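# Lay the pencil on the mat matching the reference

## Task

Set the pencil down lying flat on the mat, oriented the way the reference image 'manual' shows. The whole pencil must sit on the mat and no other object may be on it. Nothing may end up tipped over.

## Robot and tools

Robot: two arms, left_arm and right_arm, each ending in a two-finger gripper. The fingers point along the gripper's +z axis and spread along its y axis. end_effector_position is the spot between the finger pads, roughly 1 cm short of the fingertips. Base placements in the scene frame: left_arm at (-0.006, +0.314, 0), right_arm at (+0.011, -0.341, 0), both nearly unrotated about z. A camera stand sits behind the arms. A loose object may occasionally get a brief push from outside.

Frames: the scene frame has its origin at table-top height halfway between the nominal bases, +z up, +x pointing out over the table, and left_arm on the +y side (names do not match image sides). Hand positions, orientations, targets and all offsets use each arm's own base frame. Fixed cameras and the table use the scene frame. Reported poses may be off by a few cm, more at long reach.

execute_actions(actions, cameras): actions is a list of actions; each action is a table of up to 15 rows, one per 1/30 s control step; a short table repeats its final row to fill 15 steps. Each row is one flat list of 14 numbers, each in [-1, 1], covering both arms even if only one moves: left_arm dx, dy, dz, rx, ry, rz, opening, then right_arm in the same order. dx..rz are an offset, not a pose: measured from that arm's Hand target as it was when the action began, along that arm's base axes, with rotation about the Hand target's position. Every row is counted from that same starting pose, not from the row before; but a new action or call starts from the updated Hand target, so repeating an offset moves further. Scale: 1.0 equals 0.6 m or 180 degrees; rx, ry, rz form a single rotation vector. A translation longer than 1.0 is shortened along its direction. opening is absolute: +1 fully open (0.094 m), -1 closed. Sending 0 for all six pose numbers re-commands the current Hand target; a 0 opening is a real command (half open), so to keep a gripper as it is, resend its present opening. cameras: list of names, ["all"], [] or null; images appear only when asked or when actions is empty.

move(target, speed, blend, opening_speed, grip_force, blocking, cameras): drives each gripper along a straight line. target is one 14-number row laid out as above, or a list of up to 15 such rows visited in turn; every row is an offset from the Hand targets at the move's start (not from the previous row), same scale and axes. speed: m/s, 0.002 to 4.3, default 0.25, one value or one per target; rotation limited to twice that in rad/s. blend: metres of corner rounding per target; 0 stops at each. opening_speed: rate of the opening change per second on the -1..+1 scale, at least 0.2; use it to close gently. grip_force: newtons per pad, 10 to 50, one value or one per arm; it persists; lower force closes slowly. blocking=false returns after about 0.5 s while the move continues. Moves last at least 0.5 s and at most 10 s, do not avoid obstacles or the other arm, and can overshoot when fast. The result adds a move: line, e.g. done, off_target, moving, held or fault, plus limits=paced (pose clipped) or limits=held (steps withheld). done means at rest within 10 mm and 2 degrees of the target.

wait(seconds 0 to 10, cameras): lets time pass holding commands; returns early if a running move ends. stop(cameras): brakes a running move. zoom_image(camera, region [x0, y0, x1, y1] in pixels, top-left origin, at most 504 by 504): enlarges part of the newest image of cam_head_left, cam_head_right, cam_left_wrist or cam_right_wrist (all 896x504). show_instructions: displays the reference image. read_manual(section "licences"): licence text only. finished_scene(scene): ends the current scene with its number; irreversible.

Results: per arm, end_effector_position (m) and end_effector_quat_wxyz in its base frame; Hand target, the last commanded pose after clipping, from which next offsets count; Tool commands; grip_measured, the finger opening on the command scale (reads up to about 2.5 mm wide when empty, slightly narrow when squeezing a part); grip_effort_nm, gripper motor effort (negative closing), not a pad force; Joint positions (last value is opening in m), Joint velocities (may read within noise), joint torques with offsets and noise, motor temperatures; step readings of end_effector_position for action calls. A MOTOR HOT line appears near 85 °C; at 100 °C an OVER-TEMPERATURE FAULT drops that arm for 30 to 60 s or more.

Behaviour: orientation commands are clipped to 40 degrees from the measured one each step. Friction and weight can leave a gripper a few cm short of its target in free air; an all-zero action re-requests it, and a remaining gap can be sent as an offset. Tiny moves may not start. An arm blocked by something keeps pushing until commanded back past its gripper. Keep paths away from an arm's own base, which can flip its shoulder.

Avoid: any contact or squeeze between the two arms (a gripper closing on the other's fingers counts), fast or hard hits on the table or heavy items, dropping a held object or releasing it while moving, letting anything fall or leaving it off the table, long stretched holds or pushing toward unreachable poses (heat). To release, command an opening clearly above grip_measured.

Each tool is called after "Call:" as name(argument=value, ...), one argument or row to a line, values as JSON.

Reference images:

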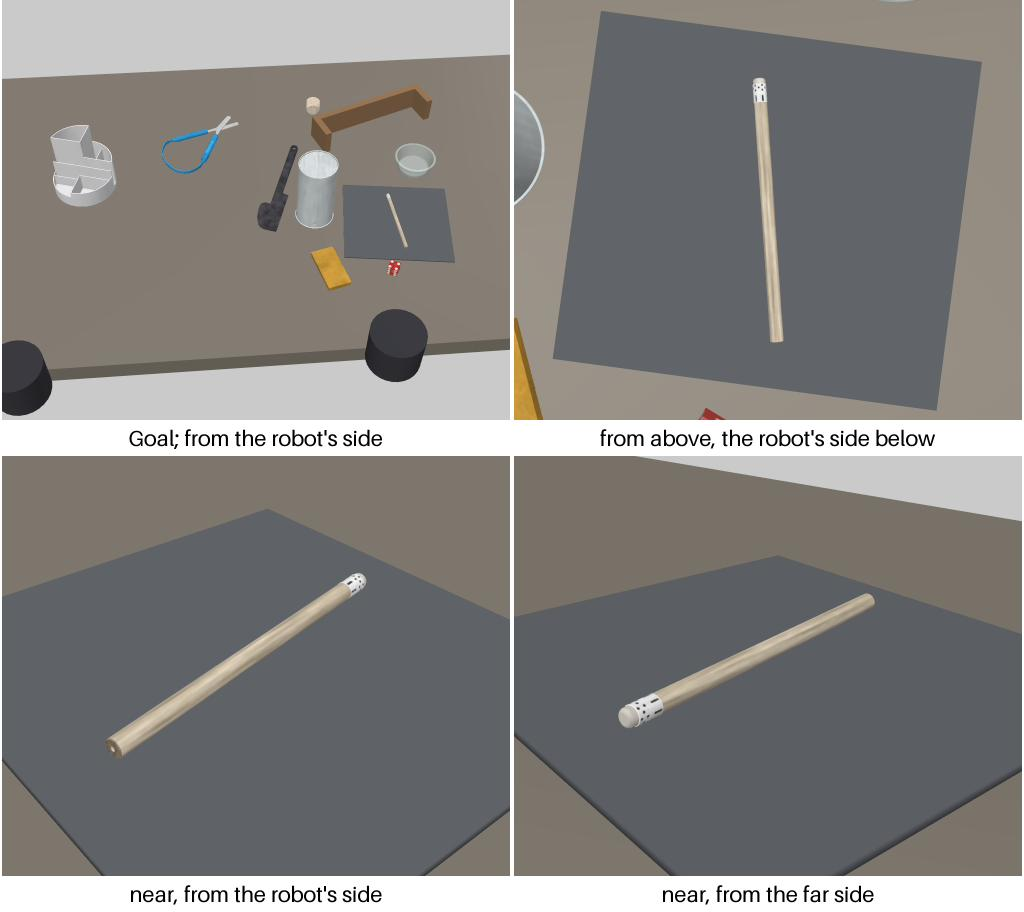

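## Session

Call:
execute_actions(
  actions=[],
)

Scene clock: 0.00 s.
left_arm: end_effector_position=(+0.1551, -0.3892, +0.3165) grip_measured=+1.000 grip_effort_nm=n/a end_effector_quat_wxyz=(+0.542, +0.530, +0.577, -0.303) | right_arm: end_effector_position=(+0.3865, -0.3802, +0.2335) grip_measured=+1.000 grip_effort_nm=n/a end_effector_quat_wxyz=(-0.027, -0.273, +0.962, +0.003)
Joint positions: left_arm=[-1.148 0.789 0.595 -0.038 0.103 0.257 0.094] | right_arm=[-0.762 1.784 1.77 -1.59 0.045 -1.315 0.094]
Joint velocities: within noise
Joint torques (N m): no reading
Motor temperatures (°C): left_arm=[35 32 31 33 31 32 30] | right_arm=[36 34 35 33 32 33 32]
Heat: left arm: hottest waist 35 °C; right arm: hottest waist 36 °C.
Hand target: left_arm +0.1566, -0.3926, +0.3369; +0.555, +0.523, +0.568, -0.309 | right_arm +0.3909, -0.3844, +0.2344; -0.026, -0.273, +0.962, +0.000
Tool commands: left_gripper/opening=+1.0 right_gripper/opening=+1.0

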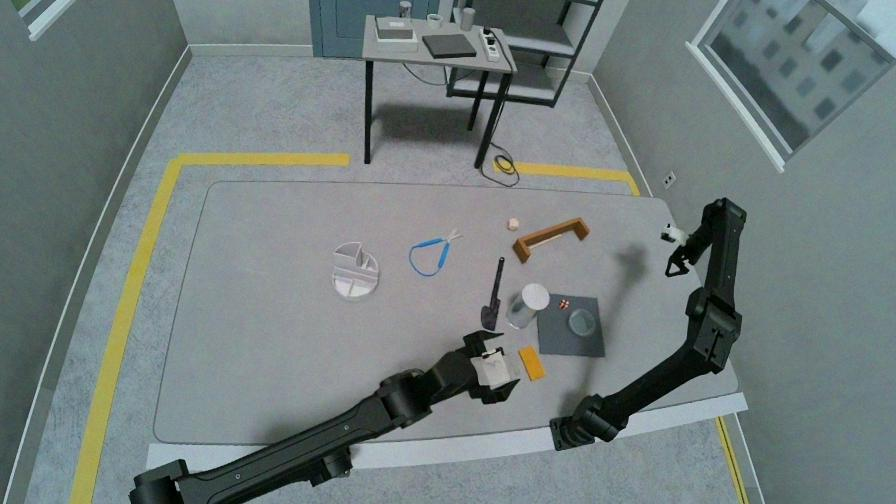

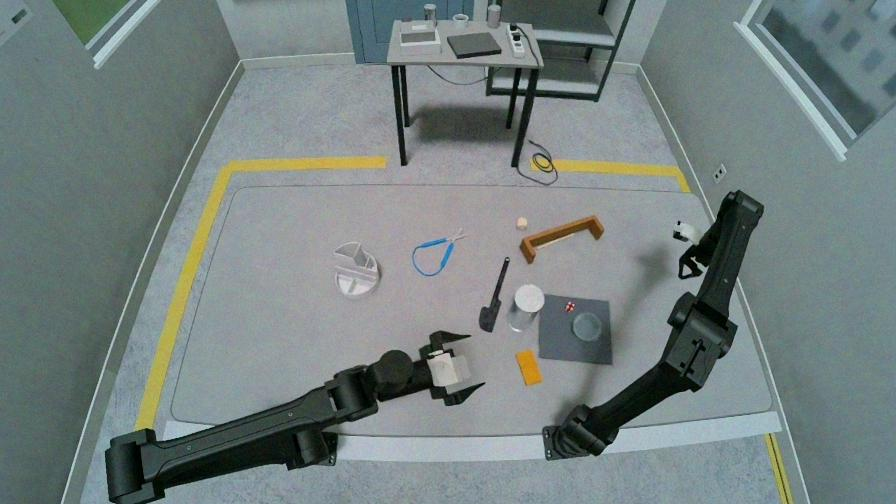

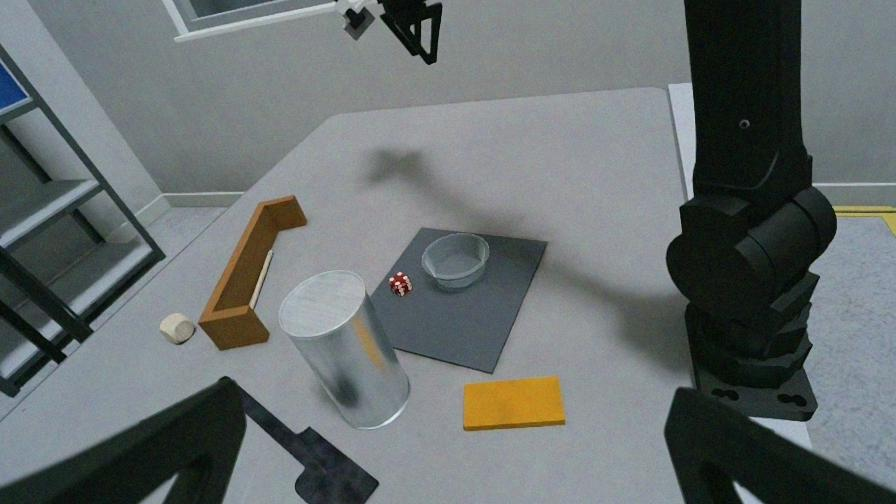

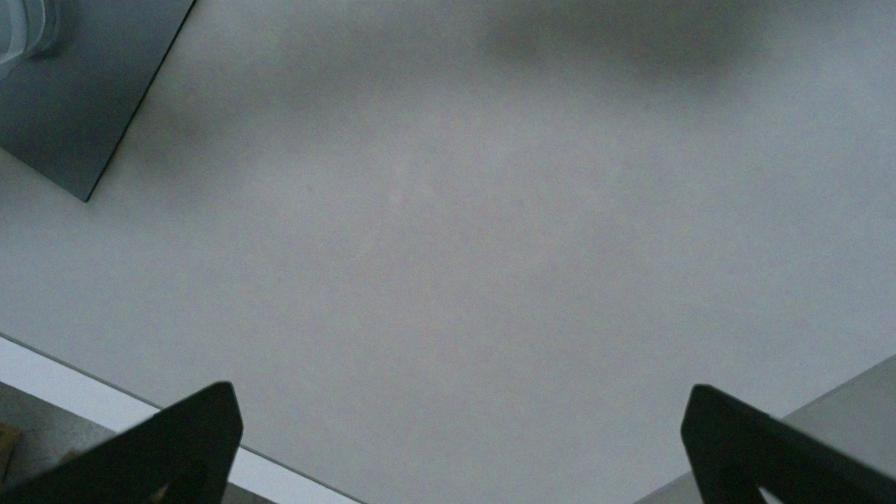

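Call:
zoom_image(
  camera="cam_head_right",
  region=[460, 180, 640, 390],
)

Call:
zoom_image(
  camera="cam_left_wrist",
  region=[140, 180, 560, 440],
)

Call:
zoom_image(
  camera="cam_head_left",
  region=[460, 190, 640, 390],
)

Scaled by 2.400 from the camera's 896x504 image, which has a finer 1280x720 frame.

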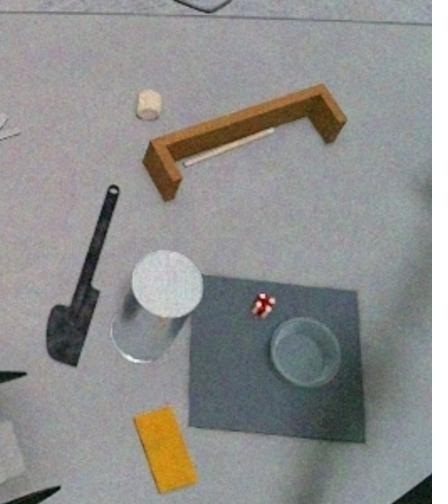

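Scaled by 1.200 from the camera's 896x504 image, which has a finer 1280x720 frame.

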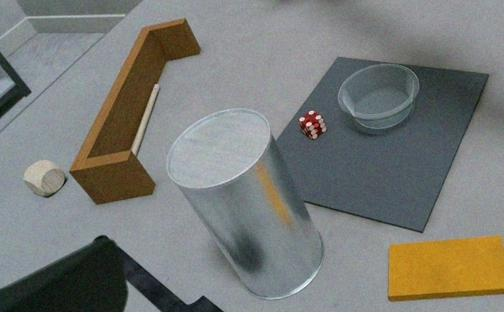

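Scaled by 2.520 from the camera's 896x504 image, which has a finer 1280x720 frame.

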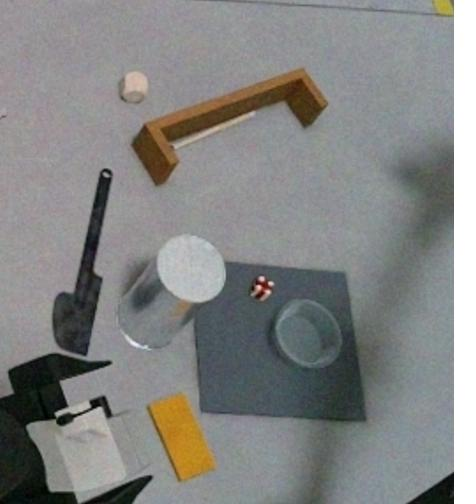

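Call:
move(
  target=[0,0,0,0,0,0,1,0.359,0.495,0.11,0,0,-0.176,1],
  speed=0.4,
  cameras=["cam_right_wrist"],
)

Call:
zoom_image(
  camera="cam_right_wrist",
  region=[200, 0, 700, 504],
)

Scene clock: 3.67 s.
left_arm: end_effector_position=(+0.1551, -0.3892, +0.3165) grip_measured=+1.000 grip_effort_nm=0.02 end_effector_quat_wxyz=(+0.542, +0.530, +0.577, -0.303) | right_arm: end_effector_position=(+0.5943, -0.0805, +0.2979) grip_measured=+1.000 grip_effort_nm=0.00 end_effector_quat_wxyz=(+0.044, -0.009, +0.999, -0.005)
Joint positions: left_arm=[-1.148 0.789 0.595 -0.038 0.103 0.257 0.094] | right_arm=[-0.135 1.884 2.082 -1.68 -0.004 -0.154 0.094]
Joint torques (N m): left_arm=[-0.03 -4.6 11.4 1.77 -0.03 0.02] | right_arm=[-0.85 -18.84 15.43 0.1 -0.13 0.08]
Heat: left arm: hottest waist 35 °C; right arm: hottest waist 36 °C.
Hand target: left_arm +0.1566, -0.3926, +0.3369; +0.555, +0.523, +0.568, -0.309 | right_arm +0.6064, -0.0875, +0.3003; -0.025, +0.000, +1.000, +0.007
Off the commanded pose: left_arm 0.021 m, 2 deg | right_arm 0.014 m, 8 deg.
joint sent to its limit (right arm) — joint 4 (wrist pitch), lower limit. The joint targets are off in orientation, not in position.
move: off_target (left_arm, right_arm)
camera_calibration:
cam_right_wrist: T_world_to_cam=[[0.00840867, -0.999947, -0.00594084, -0.0810761], [-0.935755, -0.00996319, 0.35251, 0.486767], [-0.352551, 0.00259503, -0.935789, 0.574627], [0, 0, 0, 1]] pos_world=[0.658761, -0.0777132, 0.365658]
Images, in order (width x height): cam_right_wrist 896x504.

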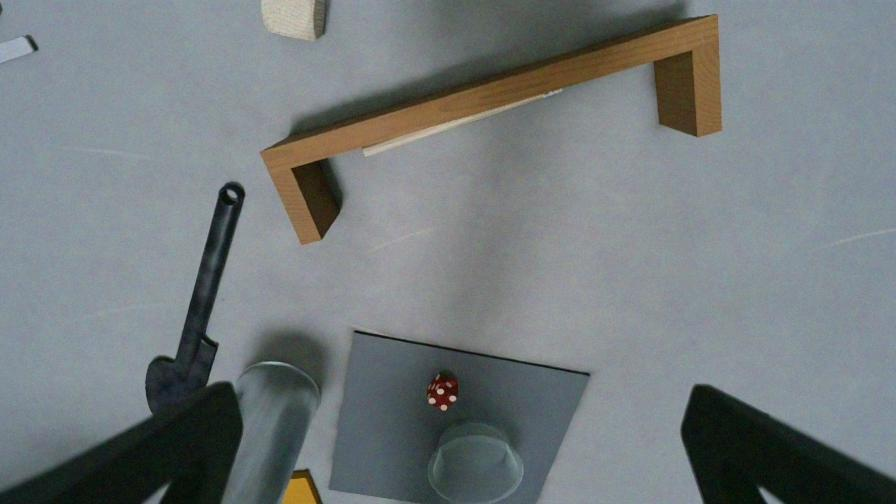

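Scaled by 1.000.

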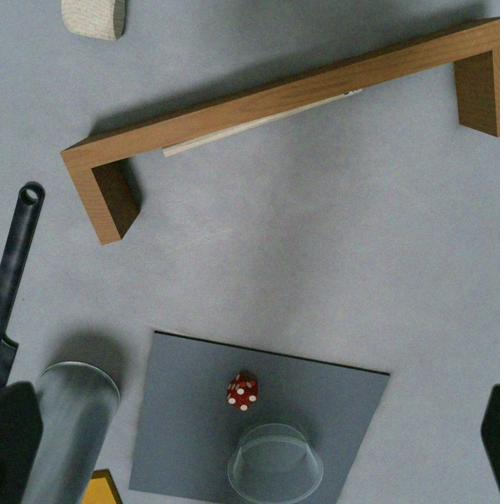

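Call:
move(
  target=[0,0,0,0,0,0,1,0.0618,0.004,-0.317,-0.0141,-0.0108,-0.4115,0.5],
  speed=0.4,
  cameras=["cam_right_wrist"],
)

Scene clock: 7.03 s.
left_arm: end_effector_position=(+0.1551, -0.3892, +0.3165) grip_measured=+1.000 grip_effort_nm=0.01 end_effector_quat_wxyz=(+0.542, +0.530, +0.577, -0.303) | right_arm: end_effector_position=(+0.6425, -0.0883, +0.1343) grip_measured=+0.502 grip_effort_nm=-0.08 end_effector_quat_wxyz=(+0.015, +0.600, +0.800, +0.006)
Joint positions: left_arm=[-1.148 0.789 0.595 -0.038 0.103 0.257 0.094] | right_arm=[-0.135 2.067 1.939 -1.411 0.003 1.153 0.071]
Joint torques (N m): left_arm=[0.09 -4.37 11.41 1.78 -0.01 0.01] | right_arm=[0.26 -22.01 9.8 0.38 -0.08 0.09]
Heat: left arm: hottest waist 35 °C; right arm: hottest elbow 37 °C.
Hand target: left_arm +0.1566, -0.3926, +0.3369; +0.555, +0.523, +0.568, -0.309 | right_arm +0.6434, -0.0851, +0.1102; +0.000, +0.602, +0.798, +0.000
Off the commanded pose: left_arm 0.021 m, 2 deg | right_arm 0.024 m, 2 deg.
move: off_target (left_arm, right_arm)
camera_calibration:
cam_right_wrist: T_world_to_cam=[[-0.962467, -0.267981, -0.0429264, 0.603113], [-0.260837, 0.86968, 0.41907, 0.224507], [-0.0749706, 0.414538, -0.906938, 0.292693], [0, 0, 0, 1]] pos_world=[0.66098, -0.154959, 0.19726]
Images, in order (width x height): cam_right_wrist 896x504.

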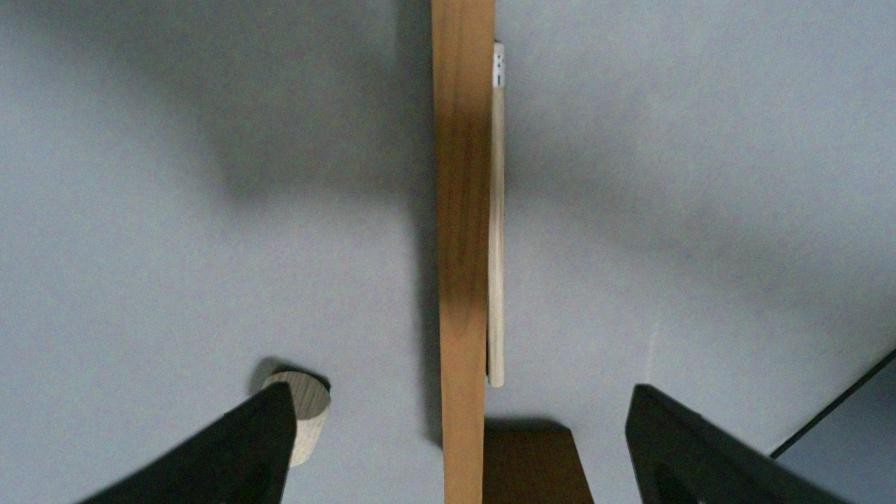

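Call:
move(
  target=[
    [0,0,0,0,0,0,1,0,0,-0.153,0,0,0,0.2],
    [0,0,0,0,0,0,1,0,0,-0.153,0,0,0,-0.8],
    [0,0,0,0,0,0,1,0.056,0.016,-0.153,0,0,0,-0.8],
    [0,0,0,0,0,0,1,0.056,0.016,-0.153,0,0,0,0],
    [0,0,0,0,0,0,1,-0.035,-0.013,0.0,0,0,0,0],
  ],
  speed=[0.2,0.2,0.08,0.2,0.25],
  opening_speed=1.5,
  cameras=["cam_right_wrist"],
)

Scene clock: 11.80 s.
left_arm: end_effector_position=(+0.1551, -0.3892, +0.3165) grip_measured=+1.000 grip_effort_nm=0.02 end_effector_quat_wxyz=(+0.542, +0.530, +0.577, -0.303) | right_arm: end_effector_position=(+0.6275, -0.0866, +0.1283) grip_measured=-0.001 grip_effort_nm=0.07 end_effector_quat_wxyz=(+0.018, +0.601, +0.799, +0.008)
Joint positions: left_arm=[-1.148 0.789 0.595 -0.038 0.103 0.257 0.094] | right_arm=[-0.136 2.02 1.847 -1.358 0.003 1.154 0.047]
Joint torques (N m): left_arm=[-0.21 -4.25 11.43 1.74 0.01 -0.01] | right_arm=[-1.03 -22.59 9.74 -0.16 -0.1 -0.04]
Motor temperatures (°C): left_arm=[35 32 36 33 31 32 30] | right_arm=[36 36 38 33 32 33 32]
Heat: left arm: hottest elbow 36 °C; right arm: hottest elbow 38 °C.
Hand target: left_arm +0.1566, -0.3926, +0.3369; +0.555, +0.523, +0.568, -0.309 | right_arm +0.6225, -0.0927, +0.1103; +0.000, +0.602, +0.798, +0.000
Off the commanded pose: left_arm 0.021 m, 2 deg | right_arm 0.020 m, 2 deg.
move: off_target (left_arm, right_arm); target 2's new opening was sent with right_arm's hand 0.018 m and 1 deg from that target; target 4's new opening was sent with right_arm's hand 0.040 m and 3 deg from that target
camera_calibration:
cam_right_wrist: T_world_to_cam=[[-0.962632, -0.266192, -0.0498126, 0.59002], [-0.262222, 0.870231, 0.417057, 0.22276], [-0.067669, 0.414535, -0.907514, 0.280953], [0, 0, 0, 1]] pos_world=[0.645396, -0.153258, 0.191455]
Images, in order (width x height): cam_right_wrist 896x504.

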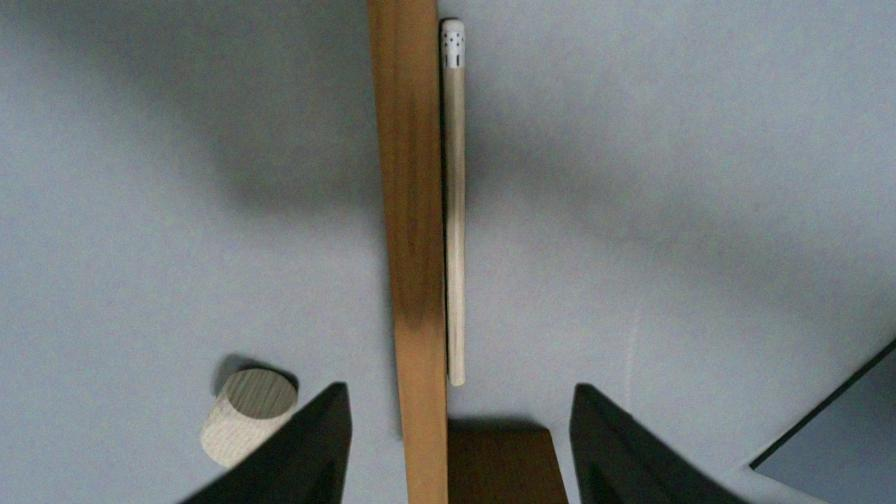

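Call:
move(
  target=[
    [0,0,0,0,0,0,1,0.02,0.006,-0.0,0,0,0,0],
    [0,0,0,0,0,0,1,0.02,0.006,-0.145,0,0,0,0],
    [0,0,0,0,0,0,1,0.02,0.006,-0.145,0,0,0,-0.8],
    [0,0,0,0,0,0,1,0.02,0.006,-0.09,0,0,0,-0.8],
  ],
  speed=[0.2,0.2,0.08,0.08],
  opening_speed=1.5,
  cameras=["cam_right_wrist"],
)

Scene clock: 15.60 s.
left_arm: end_effector_position=(+0.1551, -0.3892, +0.3165) grip_measured=+1.000 grip_effort_nm=0.02 end_effector_quat_wxyz=(+0.542, +0.530, +0.577, -0.303) | right_arm: end_effector_position=(+0.6370, -0.0869, +0.0393) grip_measured=-0.594 grip_effort_nm=-1.02 end_effector_quat_wxyz=(+0.009, +0.600, +0.800, +0.006)
Joint positions: left_arm=[-1.148 0.789 0.595 -0.038 0.103 0.257 0.094] | right_arm=[-0.135 2.124 1.777 -1.203 -0.001 1.151 0.019]
Joint torques (N m): left_arm=[-0.21 -4.31 11.48 1.8 0 0.01] | right_arm=[-0.73 -25.88 12.79 -2.06 0.12 0.04]
Heat: left arm: hottest elbow 37 °C; right arm: hottest elbow 39 °C.
Hand target: left_arm +0.1566, -0.3926, +0.3369; +0.555, +0.523, +0.568, -0.309 | right_arm +0.6344, -0.0891, +0.0561; +0.000, +0.602, +0.798, +0.000
Off the commanded pose: left_arm 0.021 m, 2 deg | right_arm 0.017 m, 1 deg.
move: off_target (left_arm, right_arm); target 3's new opening was sent with right_arm's hand 0.014 m and 1 deg from that target
camera_calibration:
cam_right_wrist: T_world_to_cam=[[-0.962305, -0.269775, -0.0345043, 0.59347], [-0.258257, 0.866614, 0.426947, 0.259576], [-0.0852776, 0.419764, -0.903618, 0.212497], [0, 0, 0, 1]] pos_world=[0.656257, -0.154048, 0.101668]
Images, in order (width x height): cam_right_wrist 896x504.

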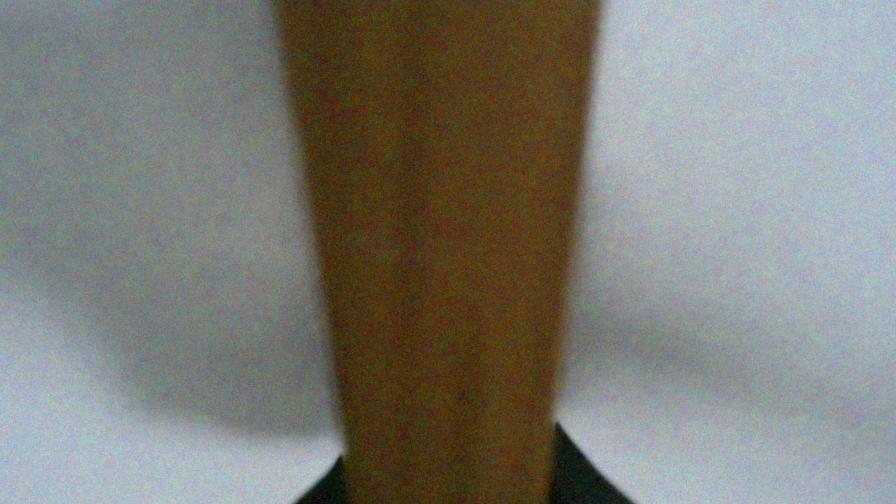

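Call:
move(
  target=[
    [0,0,0,0,0,0,1,0.005,0,0.06,0,0,0,-0.8],
    [0,0,0,0,0,0,1,0.085,0.02,0.06,0,0,0,-0.8],
  ],
  speed=0.1,
)

Scene clock: 17.63 s.
left_arm: end_effector_position=(+0.1551, -0.3892, +0.3165) grip_measured=+1.000 grip_effort_nm=0.02 end_effector_quat_wxyz=(+0.542, +0.530, +0.577, -0.303) | right_arm: end_effector_position=(+0.6404, -0.0804, +0.0525) grip_measured=-0.617 grip_effort_nm=-1.04 end_effector_quat_wxyz=(-0.045, +0.597, +0.801, -0.027)
Joint positions: left_arm=[-1.148 0.789 0.595 -0.038 0.103 0.257 0.094] | right_arm=[-0.123 2.208 1.956 -1.425 0.003 1.157 0.018]
Joint torques (N m): left_arm=[-0.03 -4.37 11.37 1.8 -0.01 0] | right_arm=[1.03 -25.7 21.74 -0.47 -0.11 0.22]
Heat: left arm: hottest elbow 38 °C; right arm: hottest elbow 40 °C.
Hand target: left_arm +0.1566, -0.3926, +0.3369; +0.555, +0.523, +0.568, -0.309 | right_arm +0.6854, -0.0772, +0.0921; +0.000, +0.602, +0.798, -0.001
Off the commanded pose: left_arm 0.021 m, 2 deg | right_arm 0.060 m, 6 deg.
move: off_target (left_arm, right_arm)

Call:
move(
  target=[
    [0,0,0,0,0,0,1,0,0,-0.09,0,0,0,-0.8],
    [0,0,0,0,0,0,1,0,0,-0.10,0,0,0,-0.1],
    [0,0,0,0,0,0,1,-0.1,-0.027,0.06,0,0,0,-0.1],
  ],
  speed=[0.1,0.1,0.2],
  cameras=["cam_right_wrist","cam_head_right"],
)

Scene clock: 20.80 s.
left_arm: end_effector_position=(+0.1551, -0.3892, +0.3165) grip_measured=+1.000 grip_effort_nm=0.02 end_effector_quat_wxyz=(+0.542, +0.530, +0.577, -0.303) | right_arm: end_effector_position=(+0.6308, -0.0878, +0.1463) grip_measured=-0.100 grip_effort_nm=0.03 end_effector_quat_wxyz=(+0.017, +0.602, +0.798, +0.010)
Joint positions: left_arm=[-1.148 0.789 0.595 -0.038 0.103 0.257 0.094] | right_arm=[-0.138 2.022 1.897 -1.406 0 1.154 0.042]
Joint torques (N m): left_arm=[0.03 -4.6 11.41 1.87 -0.01 -0.01] | right_arm=[-1.03 -22.65 9.61 -0.18 0.07 -0.06]
Heat: left arm: hottest elbow 39 °C; right arm: hottest elbow 41 °C.
Hand target: left_arm +0.1566, -0.3926, +0.3369; +0.555, +0.523, +0.568, -0.309 | right_arm +0.6255, -0.0934, +0.1283; +0.000, +0.602, +0.798, +0.000
Off the commanded pose: left_arm 0.021 m, 2 deg | right_arm 0.020 m, 2 deg.
move: off_target (left_arm, right_arm); target 2's new opening was sent with right_arm's hand 0.046 m and 6 deg from that target
camera_calibration:
cam_right_wrist: T_world_to_cam=[[-0.962934, -0.264758, -0.0515834, 0.594311], [-0.261521, 0.869538, 0.418939, 0.216407], [-0.0660636, 0.416901, -0.906548, 0.297017], [0, 0, 0, 1]] pos_world=[0.648499, -0.154652, 0.209255]
Images, in order (width x height): cam_head_right 896x504, cam_right_wrist 896x504.

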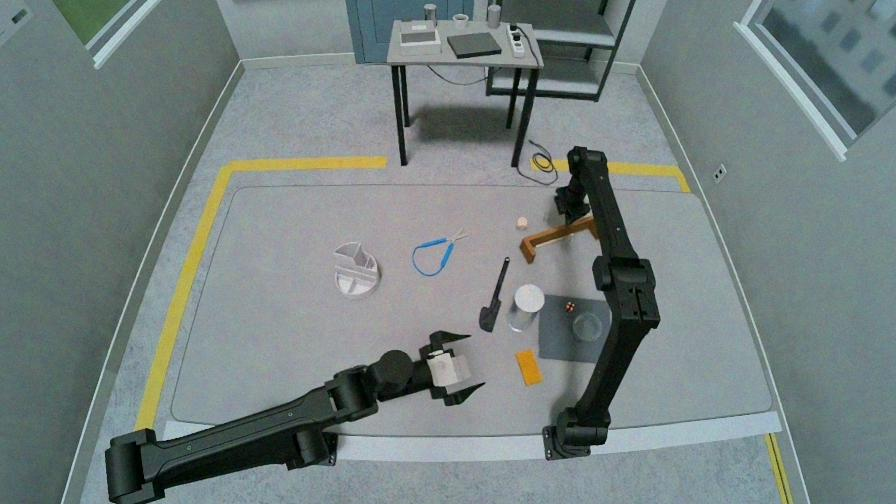

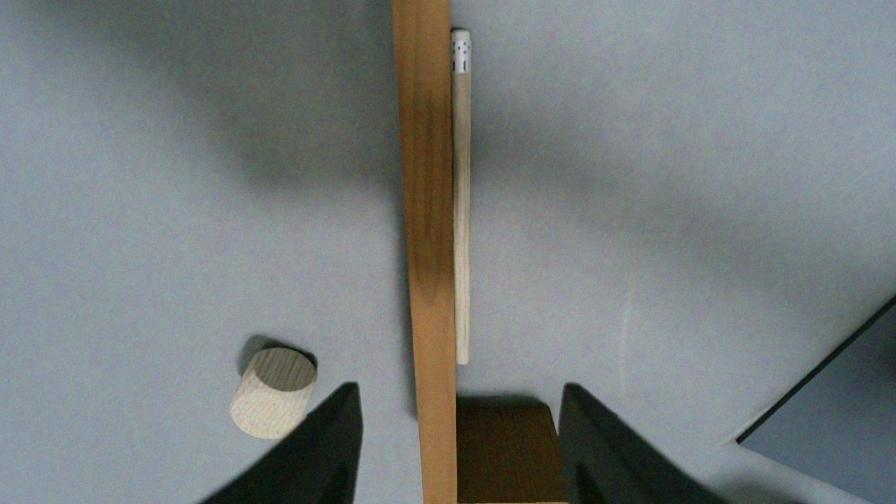

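Call:
move(
  target=[
    [0,0,0,0,0,0,1,-0.0245,0.1,-0.08,0,0,0,-1],
  ],
  speed=0.25,
  cameras=["cam_right_wrist"],
)

Scene clock: 22.27 s.
left_arm: end_effector_position=(+0.1551, -0.3892, +0.3165) grip_measured=+1.000 grip_effort_nm=0.02 end_effector_quat_wxyz=(+0.542, +0.530, +0.577, -0.303) | right_arm: end_effector_position=(+0.6104, -0.0284, +0.0813) grip_measured=-0.993 grip_effort_nm=-0.38 end_effector_quat_wxyz=(-0.002, +0.595, +0.803, -0.002)
Joint positions: left_arm=[-1.148 0.789 0.595 -0.038 0.103 0.257 0.094] | right_arm=[-0.046 2.02 1.72 -1.277 0 1.23 0]
Joint torques (N m): left_arm=[0.09 -4.54 11.41 1.8 -0.02 -0.03] | right_arm=[-1.08 -23.88 9.51 0.31 0.05 0.16]
Heat: left arm: hottest elbow 39 °C; right arm: hottest elbow 41 °C.
Hand target: left_arm +0.1566, -0.3926, +0.3369; +0.555, +0.523, +0.568, -0.309 | right_arm +0.6107, -0.0335, +0.0802; +0.000, +0.602, +0.798, +0.000
Off the commanded pose: left_arm 0.021 m, 2 deg | right_arm 0.005 m, 1 deg.
move: off_target (left_arm)
camera_calibration:
cam_right_wrist: T_world_to_cam=[[-0.959964, -0.279959, -0.00959393, 0.581373], [-0.256105, 0.863265, 0.434952, 0.18198], [-0.113487, 0.419996, -0.900402, 0.240516], [0, 0, 0, 1]] pos_world=[0.631999, -0.095352, 0.142986]
Images, in order (width x height): cam_right_wrist 896x504.

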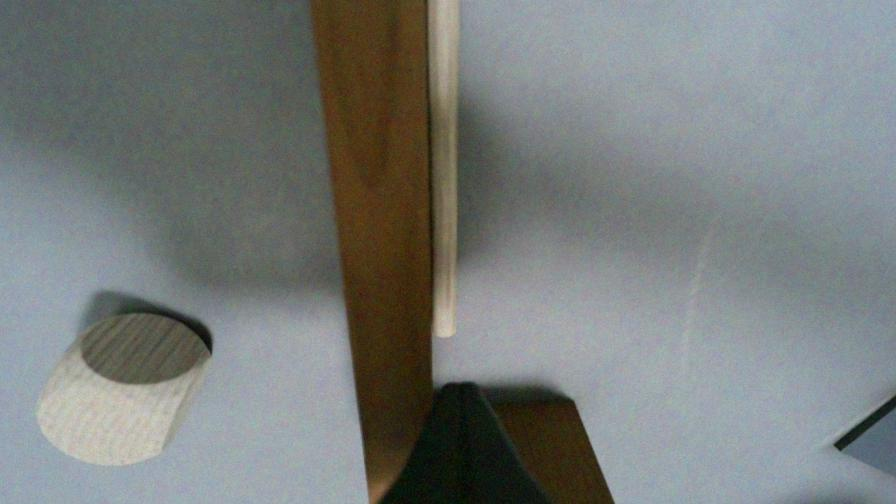

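Call:
move(
  target=[
    [0,0,0,0,0,0,1,0.0025,0,-0.098,0,0,0,-1],
    [0,0,0,0,0,0,1,0.0025,0,-0.116,0,0,0,-1],
    [0,0,0,0,0,0,1,-0.085,-0.024,-0.119,0,0,0,-1],
    [0,0,0,0,0,0,1,-0.085,-0.024,0.04,0,0,0,-1],
  ],
  speed=[0.15,0.05,0.08,0.2],
  cameras=["cam_right_wrist"],
)

Scene clock: 26.13 s.
left_arm: end_effector_position=(+0.1551, -0.3892, +0.3165) grip_measured=+1.000 grip_effort_nm=0.02 end_effector_quat_wxyz=(+0.542, +0.530, +0.577, -0.303) | right_arm: end_effector_position=(+0.5487, -0.0397, +0.0957) grip_measured=-0.993 grip_effort_nm=-0.37 end_effector_quat_wxyz=(-0.009, +0.601, +0.800, -0.005)
Joint positions: left_arm=[-1.148 0.789 0.595 -0.038 0.103 0.257 0.094] | right_arm=[-0.072 1.863 1.516 -1.244 0 1.217 0]
Joint torques (N m): left_arm=[-0.03 -4.19 11.36 1.78 -0.01 0] | right_arm=[-1.2 -20.13 12.93 -0.14 0.07 -0.02]
Heat: left arm: hottest elbow 40 °C; right arm: hottest elbow 41 °C.
Hand target: left_arm +0.1566, -0.3926, +0.3369; +0.555, +0.523, +0.568, -0.309 | right_arm +0.5596, -0.0479, +0.1041; +0.000, +0.602, +0.798, -0.001
Off the commanded pose: left_arm 0.021 m, 2 deg | right_arm 0.016 m, 1 deg.
move: off_target (left_arm, right_arm)
camera_calibration:
cam_right_wrist: T_world_to_cam=[[-0.963554, -0.267489, 0.00378523, 0.520358], [-0.238592, 0.86569, 0.440062, 0.15966], [-0.120988, 0.423121, -0.897959, 0.255275], [0, 0, 0, 1]] pos_world=[0.570372, -0.107039, 0.156997]
Images, in order (width x height): cam_right_wrist 896x504.

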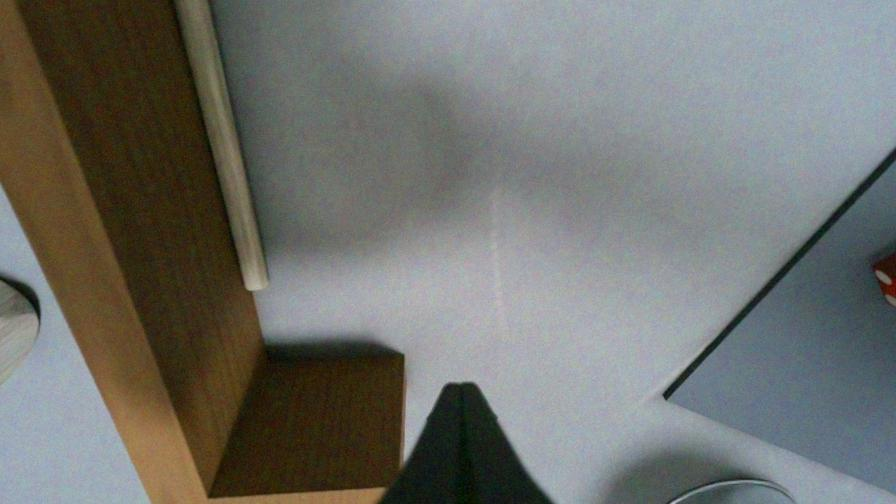

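Call:
move(
  target=[
    [0,0,0,0,0,0,1,0.075,0.015,-0.117,0,0,0,-1],
    [0,0,0,0,0,0,1,0.115,0.026,-0.117,0,0,0,-1],
  ],
  speed=[0.2,0.04],
  cameras=["cam_right_wrist"],
)

Scene clock: 28.57 s.
left_arm: end_effector_position=(+0.1551, -0.3892, +0.3165) grip_measured=+1.000 grip_effort_nm=0.02 end_effector_quat_wxyz=(+0.542, +0.530, +0.577, -0.303) | right_arm: end_effector_position=(+0.6070, -0.0406, +0.0471) grip_measured=-0.993 grip_effort_nm=-0.37 end_effector_quat_wxyz=(-0.004, +0.603, +0.798, -0.003)
Joint positions: left_arm=[-1.148 0.789 0.595 -0.038 0.103 0.257 0.094] | right_arm=[-0.066 2.047 1.669 -1.203 0.001 1.228 0]
Joint torques (N m): left_arm=[0.09 -4.95 11.4 1.74 -0.01 -0.01] | right_arm=[1.26 -18.84 14.84 0.49 0.04 0.18]
Heat: left arm: hottest elbow 40 °C; right arm: hottest elbow 42 °C.
Hand target: left_arm +0.1566, -0.3926, +0.3369; +0.555, +0.523, +0.568, -0.309 | right_arm +0.6287, -0.0323, +0.0340; +0.000, +0.602, +0.798, -0.001
Off the commanded pose: left_arm 0.021 m, 2 deg | right_arm 0.027 m, 1 deg.
move: off_target (left_arm, right_arm)
camera_calibration:
cam_right_wrist: T_world_to_cam=[[-0.964949, -0.262381, -0.00550634, 0.577971], [-0.238462, 0.867833, 0.435893, 0.195934], [-0.109592, 0.421927, -0.899982, 0.212241], [0, 0, 0, 1]] pos_world=[0.627695, -0.107939, 0.108789]
Images, in order (width x height): cam_right_wrist 896x504.

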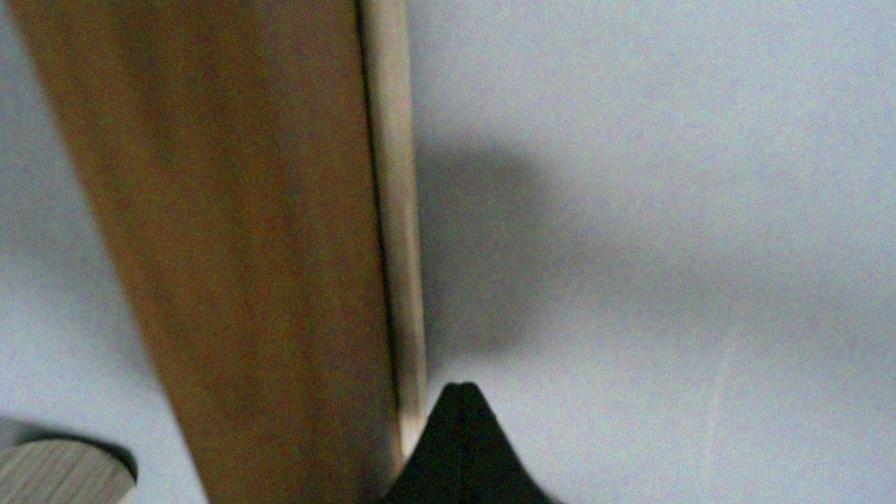

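Call:
move(
  target=[
    [0,0,0,0,0,0,1,0.022,0.014,0,0,0,0,-1],
  ],
  speed=0.04,
  cameras=["cam_right_wrist"],
)

Scene clock: 29.50 s.
left_arm: end_effector_position=(+0.1551, -0.3892, +0.3165) grip_measured=+1.000 grip_effort_nm=0.01 end_effector_quat_wxyz=(+0.542, +0.530, +0.577, -0.303) | right_arm: end_effector_position=(+0.6067, -0.0397, +0.0473) grip_measured=-0.993 grip_effort_nm=-0.36 end_effector_quat_wxyz=(-0.017, +0.603, +0.798, -0.013)
Joint positions: left_arm=[-1.148 0.789 0.595 -0.038 0.103 0.257 0.094] | right_arm=[-0.064 2.066 1.702 -1.248 0.004 1.23 0]
Joint torques (N m): left_arm=[-0.03 -4.6 11.41 1.8 -0.02 0] | right_arm=[2.32 -18.2 16.54 1.11 -0.16 0.3]
Motor temperatures (°C): left_arm=[35 32 41 33 31 32 30] | right_arm=[36 38 42 33 32 33 33]
Heat: left arm: hottest elbow 41 °C; right arm: hottest elbow 42 °C.
Hand target: left_arm +0.1566, -0.3926, +0.3369; +0.555, +0.523, +0.568, -0.309 | right_arm +0.6418, -0.0237, +0.0339; +0.000, +0.602, +0.798, -0.001
Off the commanded pose: left_arm 0.021 m, 2 deg | right_arm 0.041 m, 2 deg.
move: off_target (left_arm, right_arm)
camera_calibration:
cam_right_wrist: T_world_to_cam=[[-0.964604, -0.262406, 0.026128, 0.576156], [-0.22421, 0.86826, 0.442554, 0.185976], [-0.138815, 0.421031, -0.896361, 0.229562], [0, 0, 0, 1]] pos_world=[0.629326, -0.106941, 0.108413]
Images, in order (width x height): cam_right_wrist 896x504.

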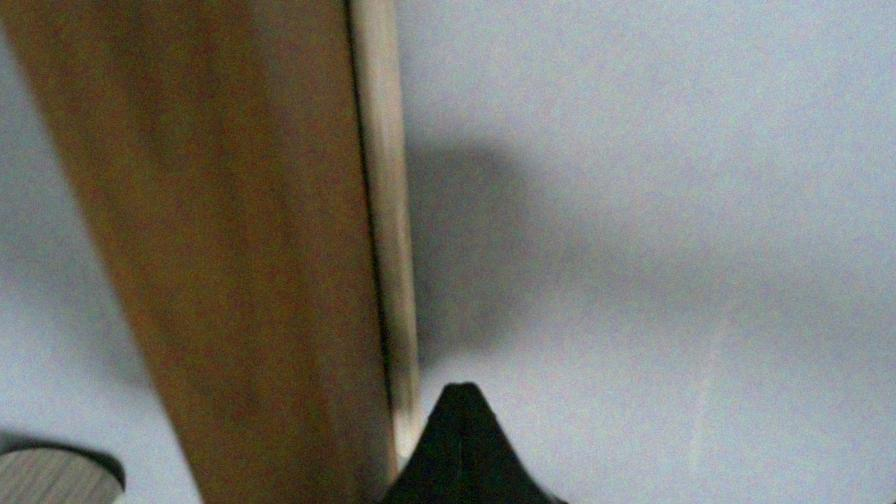

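Call:
move(
  target=[
    [0,0,0,0,0,0,1,-0.05,-0.03,0.0,0,0,0,-1],
    [0,0,0,0,0,0,1,-0.03,-0.06,0.16,0,0,0,-0.4],
    [0,0,0,0,0,0,1,-0.007,-0.11,0.10,0,0,0,-0.4],
  ],
  speed=0.2,
  blend=[0.02,0.02,0],
  cameras=["cam_right_wrist"],
)

Scene clock: 33.10 s.
left_arm: end_effector_position=(+0.1551, -0.3892, +0.3165) grip_measured=+1.000 grip_effort_nm=0.01 end_effector_quat_wxyz=(+0.542, +0.530, +0.577, -0.303) | right_arm: end_effector_position=(+0.6202, -0.0868, +0.0972) grip_measured=-0.402 grip_effort_nm=0.10 end_effector_quat_wxyz=(-0.008, +0.605, +0.796, -0.006)
Joint positions: left_arm=[-1.148 0.789 0.595 -0.038 0.103 0.257 0.094] | right_arm=[-0.138 2.06 1.828 -1.359 0.003 1.162 0.028]
Joint torques (N m): left_arm=[0.26 -4.6 11.44 1.76 -0.01 -0.01] | right_arm=[-0.85 -21.07 14.68 0.4 -0.06 -0.04]
Heat: left arm: hottest elbow 41 °C; right arm: hottest elbow 43 °C.
Hand target: left_arm +0.1566, -0.3926, +0.3369; +0.555, +0.523, +0.568, -0.309 | right_arm +0.6377, -0.0897, +0.0940; +0.000, +0.602, +0.798, +0.000
Off the commanded pose: left_arm 0.021 m, 2 deg | right_arm 0.018 m, 1 deg.
move: off_target (left_arm, right_arm); blend cut to 0.0162 m at target 1, 0 m at target 2; target 2's new opening was sent with right_arm's hand 0.015 m and 1 deg from that target
camera_calibration:
cam_right_wrist: T_world_to_cam=[[-0.966435, -0.256864, 0.00497825, 0.579148], [-0.228777, 0.869253, 0.438247, 0.211184], [-0.116897, 0.422398, -0.898841, 0.282732], [0, 0, 0, 1]] pos_world=[0.641073, -0.154236, 0.158697]
Images, in order (width x height): cam_right_wrist 896x504.

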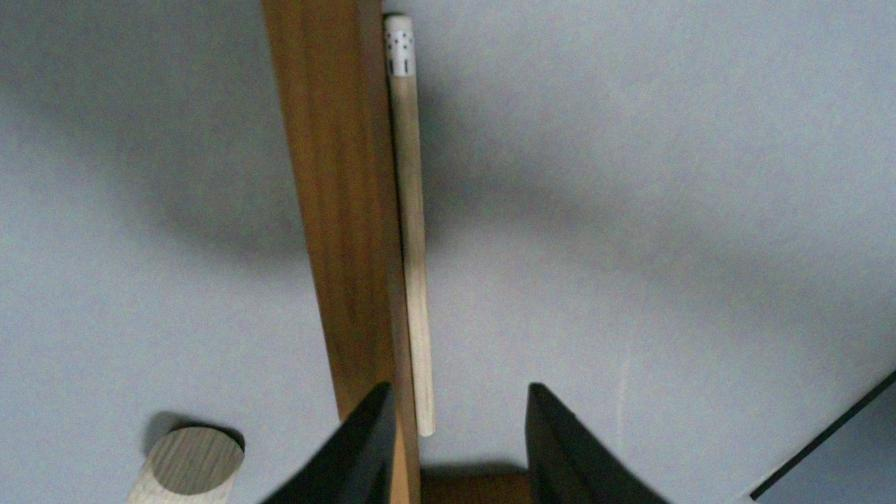

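Call:
move(
  target=[0,0,0,0,0,0,1,0.043,0.016,0.01,0,0,0,-0.4],
  speed=0.15,
  cameras=["cam_right_wrist"],
)

Scene clock: 34.53 s.
left_arm: end_effector_position=(+0.1551, -0.3892, +0.3165) grip_measured=+1.000 grip_effort_nm=0.01 end_effector_quat_wxyz=(+0.542, +0.530, +0.577, -0.303) | right_arm: end_effector_position=(+0.6496, -0.0856, +0.1096) grip_measured=-0.402 grip_effort_nm=0.10 end_effector_quat_wxyz=(+0.002, +0.603, +0.798, +0.000)
Joint positions: left_arm=[-1.148 0.789 0.595 -0.038 0.103 0.257 0.094] | right_arm=[-0.13 2.119 1.96 -1.407 0.003 1.165 0.028]
Joint torques (N m): left_arm=[-0.03 -4.54 11.41 1.84 0 0] | right_arm=[0.85 -21.71 14.93 -0.06 -0.09 0.1]
Heat: left arm: hottest elbow 42 °C; right arm: hottest elbow 44 °C.
Hand target: left_arm +0.1566, -0.3926, +0.3369; +0.555, +0.523, +0.568, -0.309 | right_arm +0.6635, -0.0801, +0.1001; +0.000, +0.602, +0.798, +0.000
Off the commanded pose: left_arm 0.021 m, 2 deg | right_arm 0.018 m, 0 deg.
move: off_target (left_arm, right_arm)
camera_calibration:
cam_right_wrist: T_world_to_cam=[[-0.964914, -0.261985, -0.0174836, 0.608921], [-0.243842, 0.869412, 0.429727, 0.222215], [-0.0973815, 0.418912, -0.90279, 0.284257], [0, 0, 0, 1]] pos_world=[0.669423, -0.152746, 0.171779]
Images, in order (width x height): cam_right_wrist 896x504.

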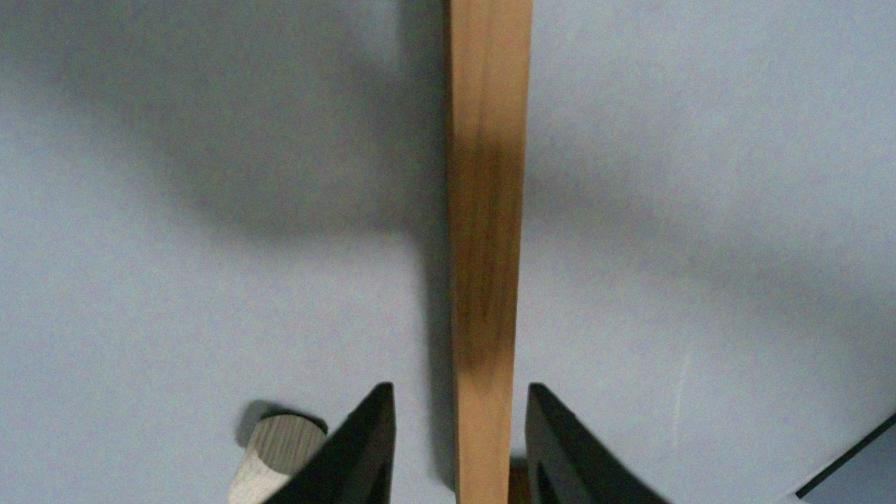

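Call:
move(
  target=[0,0,0,0,0,0,1,-0.029,-0.008,-0.04,0,0,0,-0.4],
  speed=0.15,
  cameras=["cam_right_wrist"],
)

Scene clock: 35.63 s.
left_arm: end_effector_position=(+0.1551, -0.3892, +0.3165) grip_measured=+1.000 grip_effort_nm=0.02 end_effector_quat_wxyz=(+0.542, +0.530, +0.577, -0.303) | right_arm: end_effector_position=(+0.6462, -0.0852, +0.0858) grip_measured=-0.402 grip_effort_nm=0.10 end_effector_quat_wxyz=(+0.004, +0.603, +0.798, +0.001)
Joint positions: left_arm=[-1.148 0.789 0.595 -0.038 0.103 0.257 0.094] | right_arm=[-0.13 2.119 1.896 -1.339 0.003 1.165 0.028]
Joint torques (N m): left_arm=[0.09 -4.42 11.43 1.83 0 -0.01] | right_arm=[0.03 -24.76 9.63 0.43 -0.07 0]
Heat: left arm: hottest elbow 42 °C; right arm: hottest elbow 44 °C.
Hand target: left_arm +0.1566, -0.3926, +0.3369; +0.555, +0.523, +0.568, -0.309 | right_arm +0.6460, -0.0849, +0.0760; +0.000, +0.602, +0.798, -0.001
Off the commanded pose: left_arm 0.021 m, 2 deg | right_arm 0.010 m, 1 deg.
move: off_target (left_arm)
camera_calibration:
cam_right_wrist: T_world_to_cam=[[-0.964906, -0.26169, -0.0217841, 0.605657], [-0.245545, 0.86974, 0.428088, 0.232469], [-0.0930802, 0.418414, -0.903474, 0.259442], [0, 0, 0, 1]] pos_world=[0.665633, -0.152247, 0.148076]
Images, in order (width x height): cam_right_wrist 896x504.

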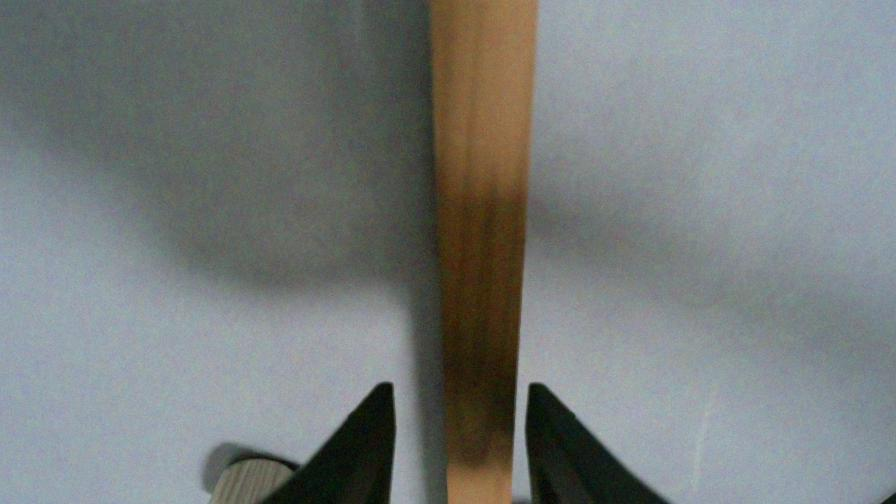

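Call:
move(
  target=[
    [0,0,0,0,0,0,1,0,0,-0.085,0,0,0,-0.4],
    [0,0,0,0,0,0,1,0,0,-0.126,0,0,0,-0.4],
  ],
  speed=[0.15,0.05],
)

Call:
move(
  target=[0,0,0,0,0,0,1,0,0,0,0,0,0,0.5],
  opening_speed=0.6,
)

Call:
move(
  target=[0,0,0,0,0,0,1,-0.045,-0.013,0.17,0,0,0,0.5],
  cameras=["cam_right_wrist"],
)

Scene clock: 37.53 s.
left_arm: end_effector_position=(+0.1551, -0.3892, +0.3165) grip_measured=+1.000 grip_effort_nm=0.02 end_effector_quat_wxyz=(+0.542, +0.530, +0.577, -0.303) | right_arm: end_effector_position=(+0.6501, -0.0856, +0.0389) grip_measured=-0.401 grip_effort_nm=0.08 end_effector_quat_wxyz=(+0.021, +0.603, +0.797, +0.011)
Joint positions: left_arm=[-1.148 0.789 0.595 -0.038 0.103 0.257 0.094] | right_arm=[-0.13 2.141 1.805 -1.188 0.003 1.165 0.028]
Joint torques (N m): left_arm=[0.15 -4.31 11.33 1.78 -0.02 0] | right_arm=[-0.32 -20.37 8.84 0.73 -0.11 0]
Heat: left arm: hottest elbow 42 °C; right arm: hottest elbow 44 °C.
Hand target: left_arm +0.1566, -0.3926, +0.3369; +0.555, +0.523, +0.568, -0.309 | right_arm +0.6461, -0.0849, +0.0003; +0.000, +0.602, +0.798, +0.000
Off the commanded pose: left_arm 0.021 m, 2 deg | right_arm 0.039 m, 3 deg.
move: off_target (left_arm, right_arm)

Scene clock: 39.23 s.
left_arm: end_effector_position=(+0.1551, -0.3892, +0.3165) grip_measured=+1.000 grip_effort_nm=0.02 end_effector_quat_wxyz=(+0.542, +0.530, +0.577, -0.303) | right_arm: end_effector_position=(+0.6513, -0.0856, +0.0329) grip_measured=+0.498 grip_effort_nm=0.10 end_effector_quat_wxyz=(+0.020, +0.603, +0.797, +0.011)
Joint positions: left_arm=[-1.148 0.789 0.595 -0.038 0.103 0.257 0.094] | right_arm=[-0.13 2.151 1.805 -1.179 0.001 1.165 0.07]
Joint torques (N m): left_arm=[0.03 -4.25 11.43 1.83 -0.01 -0.01] | right_arm=[-0.26 -21.66 9.06 0.49 -0.01 0.03]
Heat: left arm: hottest elbow 42 °C; right arm: hottest elbow 44 °C.
Hand target: left_arm +0.1566, -0.3926, +0.3369; +0.555, +0.523, +0.568, -0.309 | right_arm +0.6460, -0.0849, +0.0003; +0.000, +0.602, +0.798, +0.000
Off the commanded pose: left_arm 0.021 m, 2 deg | right_arm 0.033 m, 3 deg.
move: off_target (left_arm, right_arm)

Scene clock: 40.20 s.
left_arm: end_effector_position=(+0.1551, -0.3892, +0.3165) grip_measured=+1.000 grip_effort_nm=0.02 end_effector_quat_wxyz=(+0.542, +0.530, +0.577, -0.303) | right_arm: end_effector_position=(+0.6201, -0.0851, +0.1107) grip_measured=+0.498 grip_effort_nm=0.10 end_effector_quat_wxyz=(+0.008, +0.601, +0.799, +0.004)
Joint positions: left_arm=[-1.148 0.789 0.595 -0.038 0.103 0.257 0.094] | right_arm=[-0.135 2.023 1.805 -1.334 0.001 1.154 0.07]
Joint torques (N m): left_arm=[0.32 -4.31 11.43 1.8 0 -0.01] | right_arm=[-1.26 -22.65 10.81 -0.21 -0.01 -0.03]
Heat: left arm: hottest elbow 42 °C; right arm: hottest elbow 44 °C.
Hand target: left_arm +0.1566, -0.3926, +0.3369; +0.555, +0.523, +0.568, -0.309 | right_arm +0.6190, -0.0927, +0.1023; +0.000, +0.602, +0.798, +0.000
Off the commanded pose: left_arm 0.021 m, 2 deg | right_arm 0.011 m, 1 deg.
move: off_target (left_arm, right_arm)
camera_calibration:
cam_right_wrist: T_world_to_cam=[[-0.963132, -0.267193, -0.0313858, 0.580592], [-0.254752, 0.868287, 0.425651, 0.221148], [-0.0864791, 0.417953, -0.904343, 0.275536], [0, 0, 0, 1]] pos_world=[0.639353, -0.152051, 0.173269]
Images, in order (width x height): cam_right_wrist 896x504.

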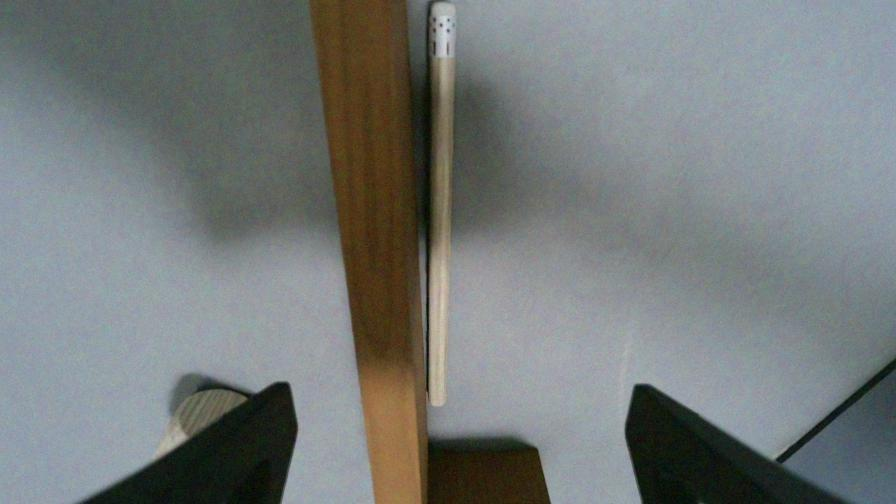

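Call:
move(
  target=[
    [0,0,0,0,0,0,1,0.0445,0.0126,0.0,0,0,0,-0.4],
    [0,0,0,0,0,0,1,0.027,0.0078,-0.026,0,0,0,-0.4],
  ],
  speed=0.15,
  cameras=["cam_right_wrist"],
)

Scene clock: 41.97 s.
left_arm: end_effector_position=(+0.1551, -0.3892, +0.3165) grip_measured=+1.000 grip_effort_nm=0.02 end_effector_quat_wxyz=(+0.542, +0.530, +0.577, -0.303) | right_arm: end_effector_position=(+0.6374, -0.0875, +0.1067) grip_measured=-0.398 grip_effort_nm=-0.08 end_effector_quat_wxyz=(+0.012, +0.601, +0.799, +0.006)
Joint positions: left_arm=[-1.148 0.789 0.595 -0.038 0.103 0.257 0.094] | right_arm=[-0.135 2.069 1.868 -1.343 0.001 1.154 0.028]
Joint torques (N m): left_arm=[-0.03 -4.54 11.41 1.73 0 0] | right_arm=[-0.62 -22.53 9.07 0.4 -0.04 0.06]
Heat: left arm: hottest elbow 43 °C; right arm: hottest elbow 44 °C.
Hand target: left_arm +0.1566, -0.3926, +0.3369; +0.555, +0.523, +0.568, -0.309 | right_arm +0.6353, -0.0880, +0.0868; +0.000, +0.602, +0.798, +0.000
Off the commanded pose: left_arm 0.021 m, 2 deg | right_arm 0.020 m, 2 deg.
move: off_target (left_arm, right_arm)
camera_calibration:
cam_right_wrist: T_world_to_cam=[[-0.962916, -0.266904, -0.0394446, 0.597228], [-0.258139, 0.868869, 0.42241, 0.231887], [-0.0784706, 0.416927, -0.905546, 0.269293], [0, 0, 0, 1]] pos_world=[0.656071, -0.154353, 0.169463]
Images, in order (width x height): cam_right_wrist 896x504.

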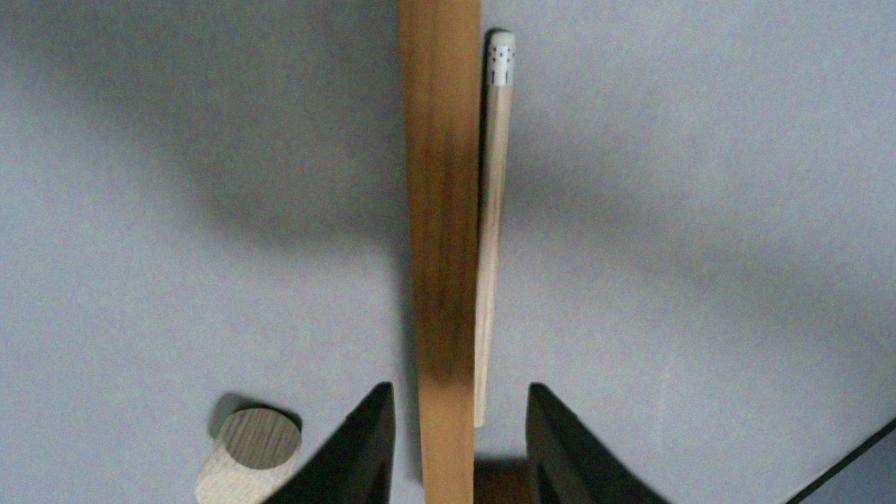

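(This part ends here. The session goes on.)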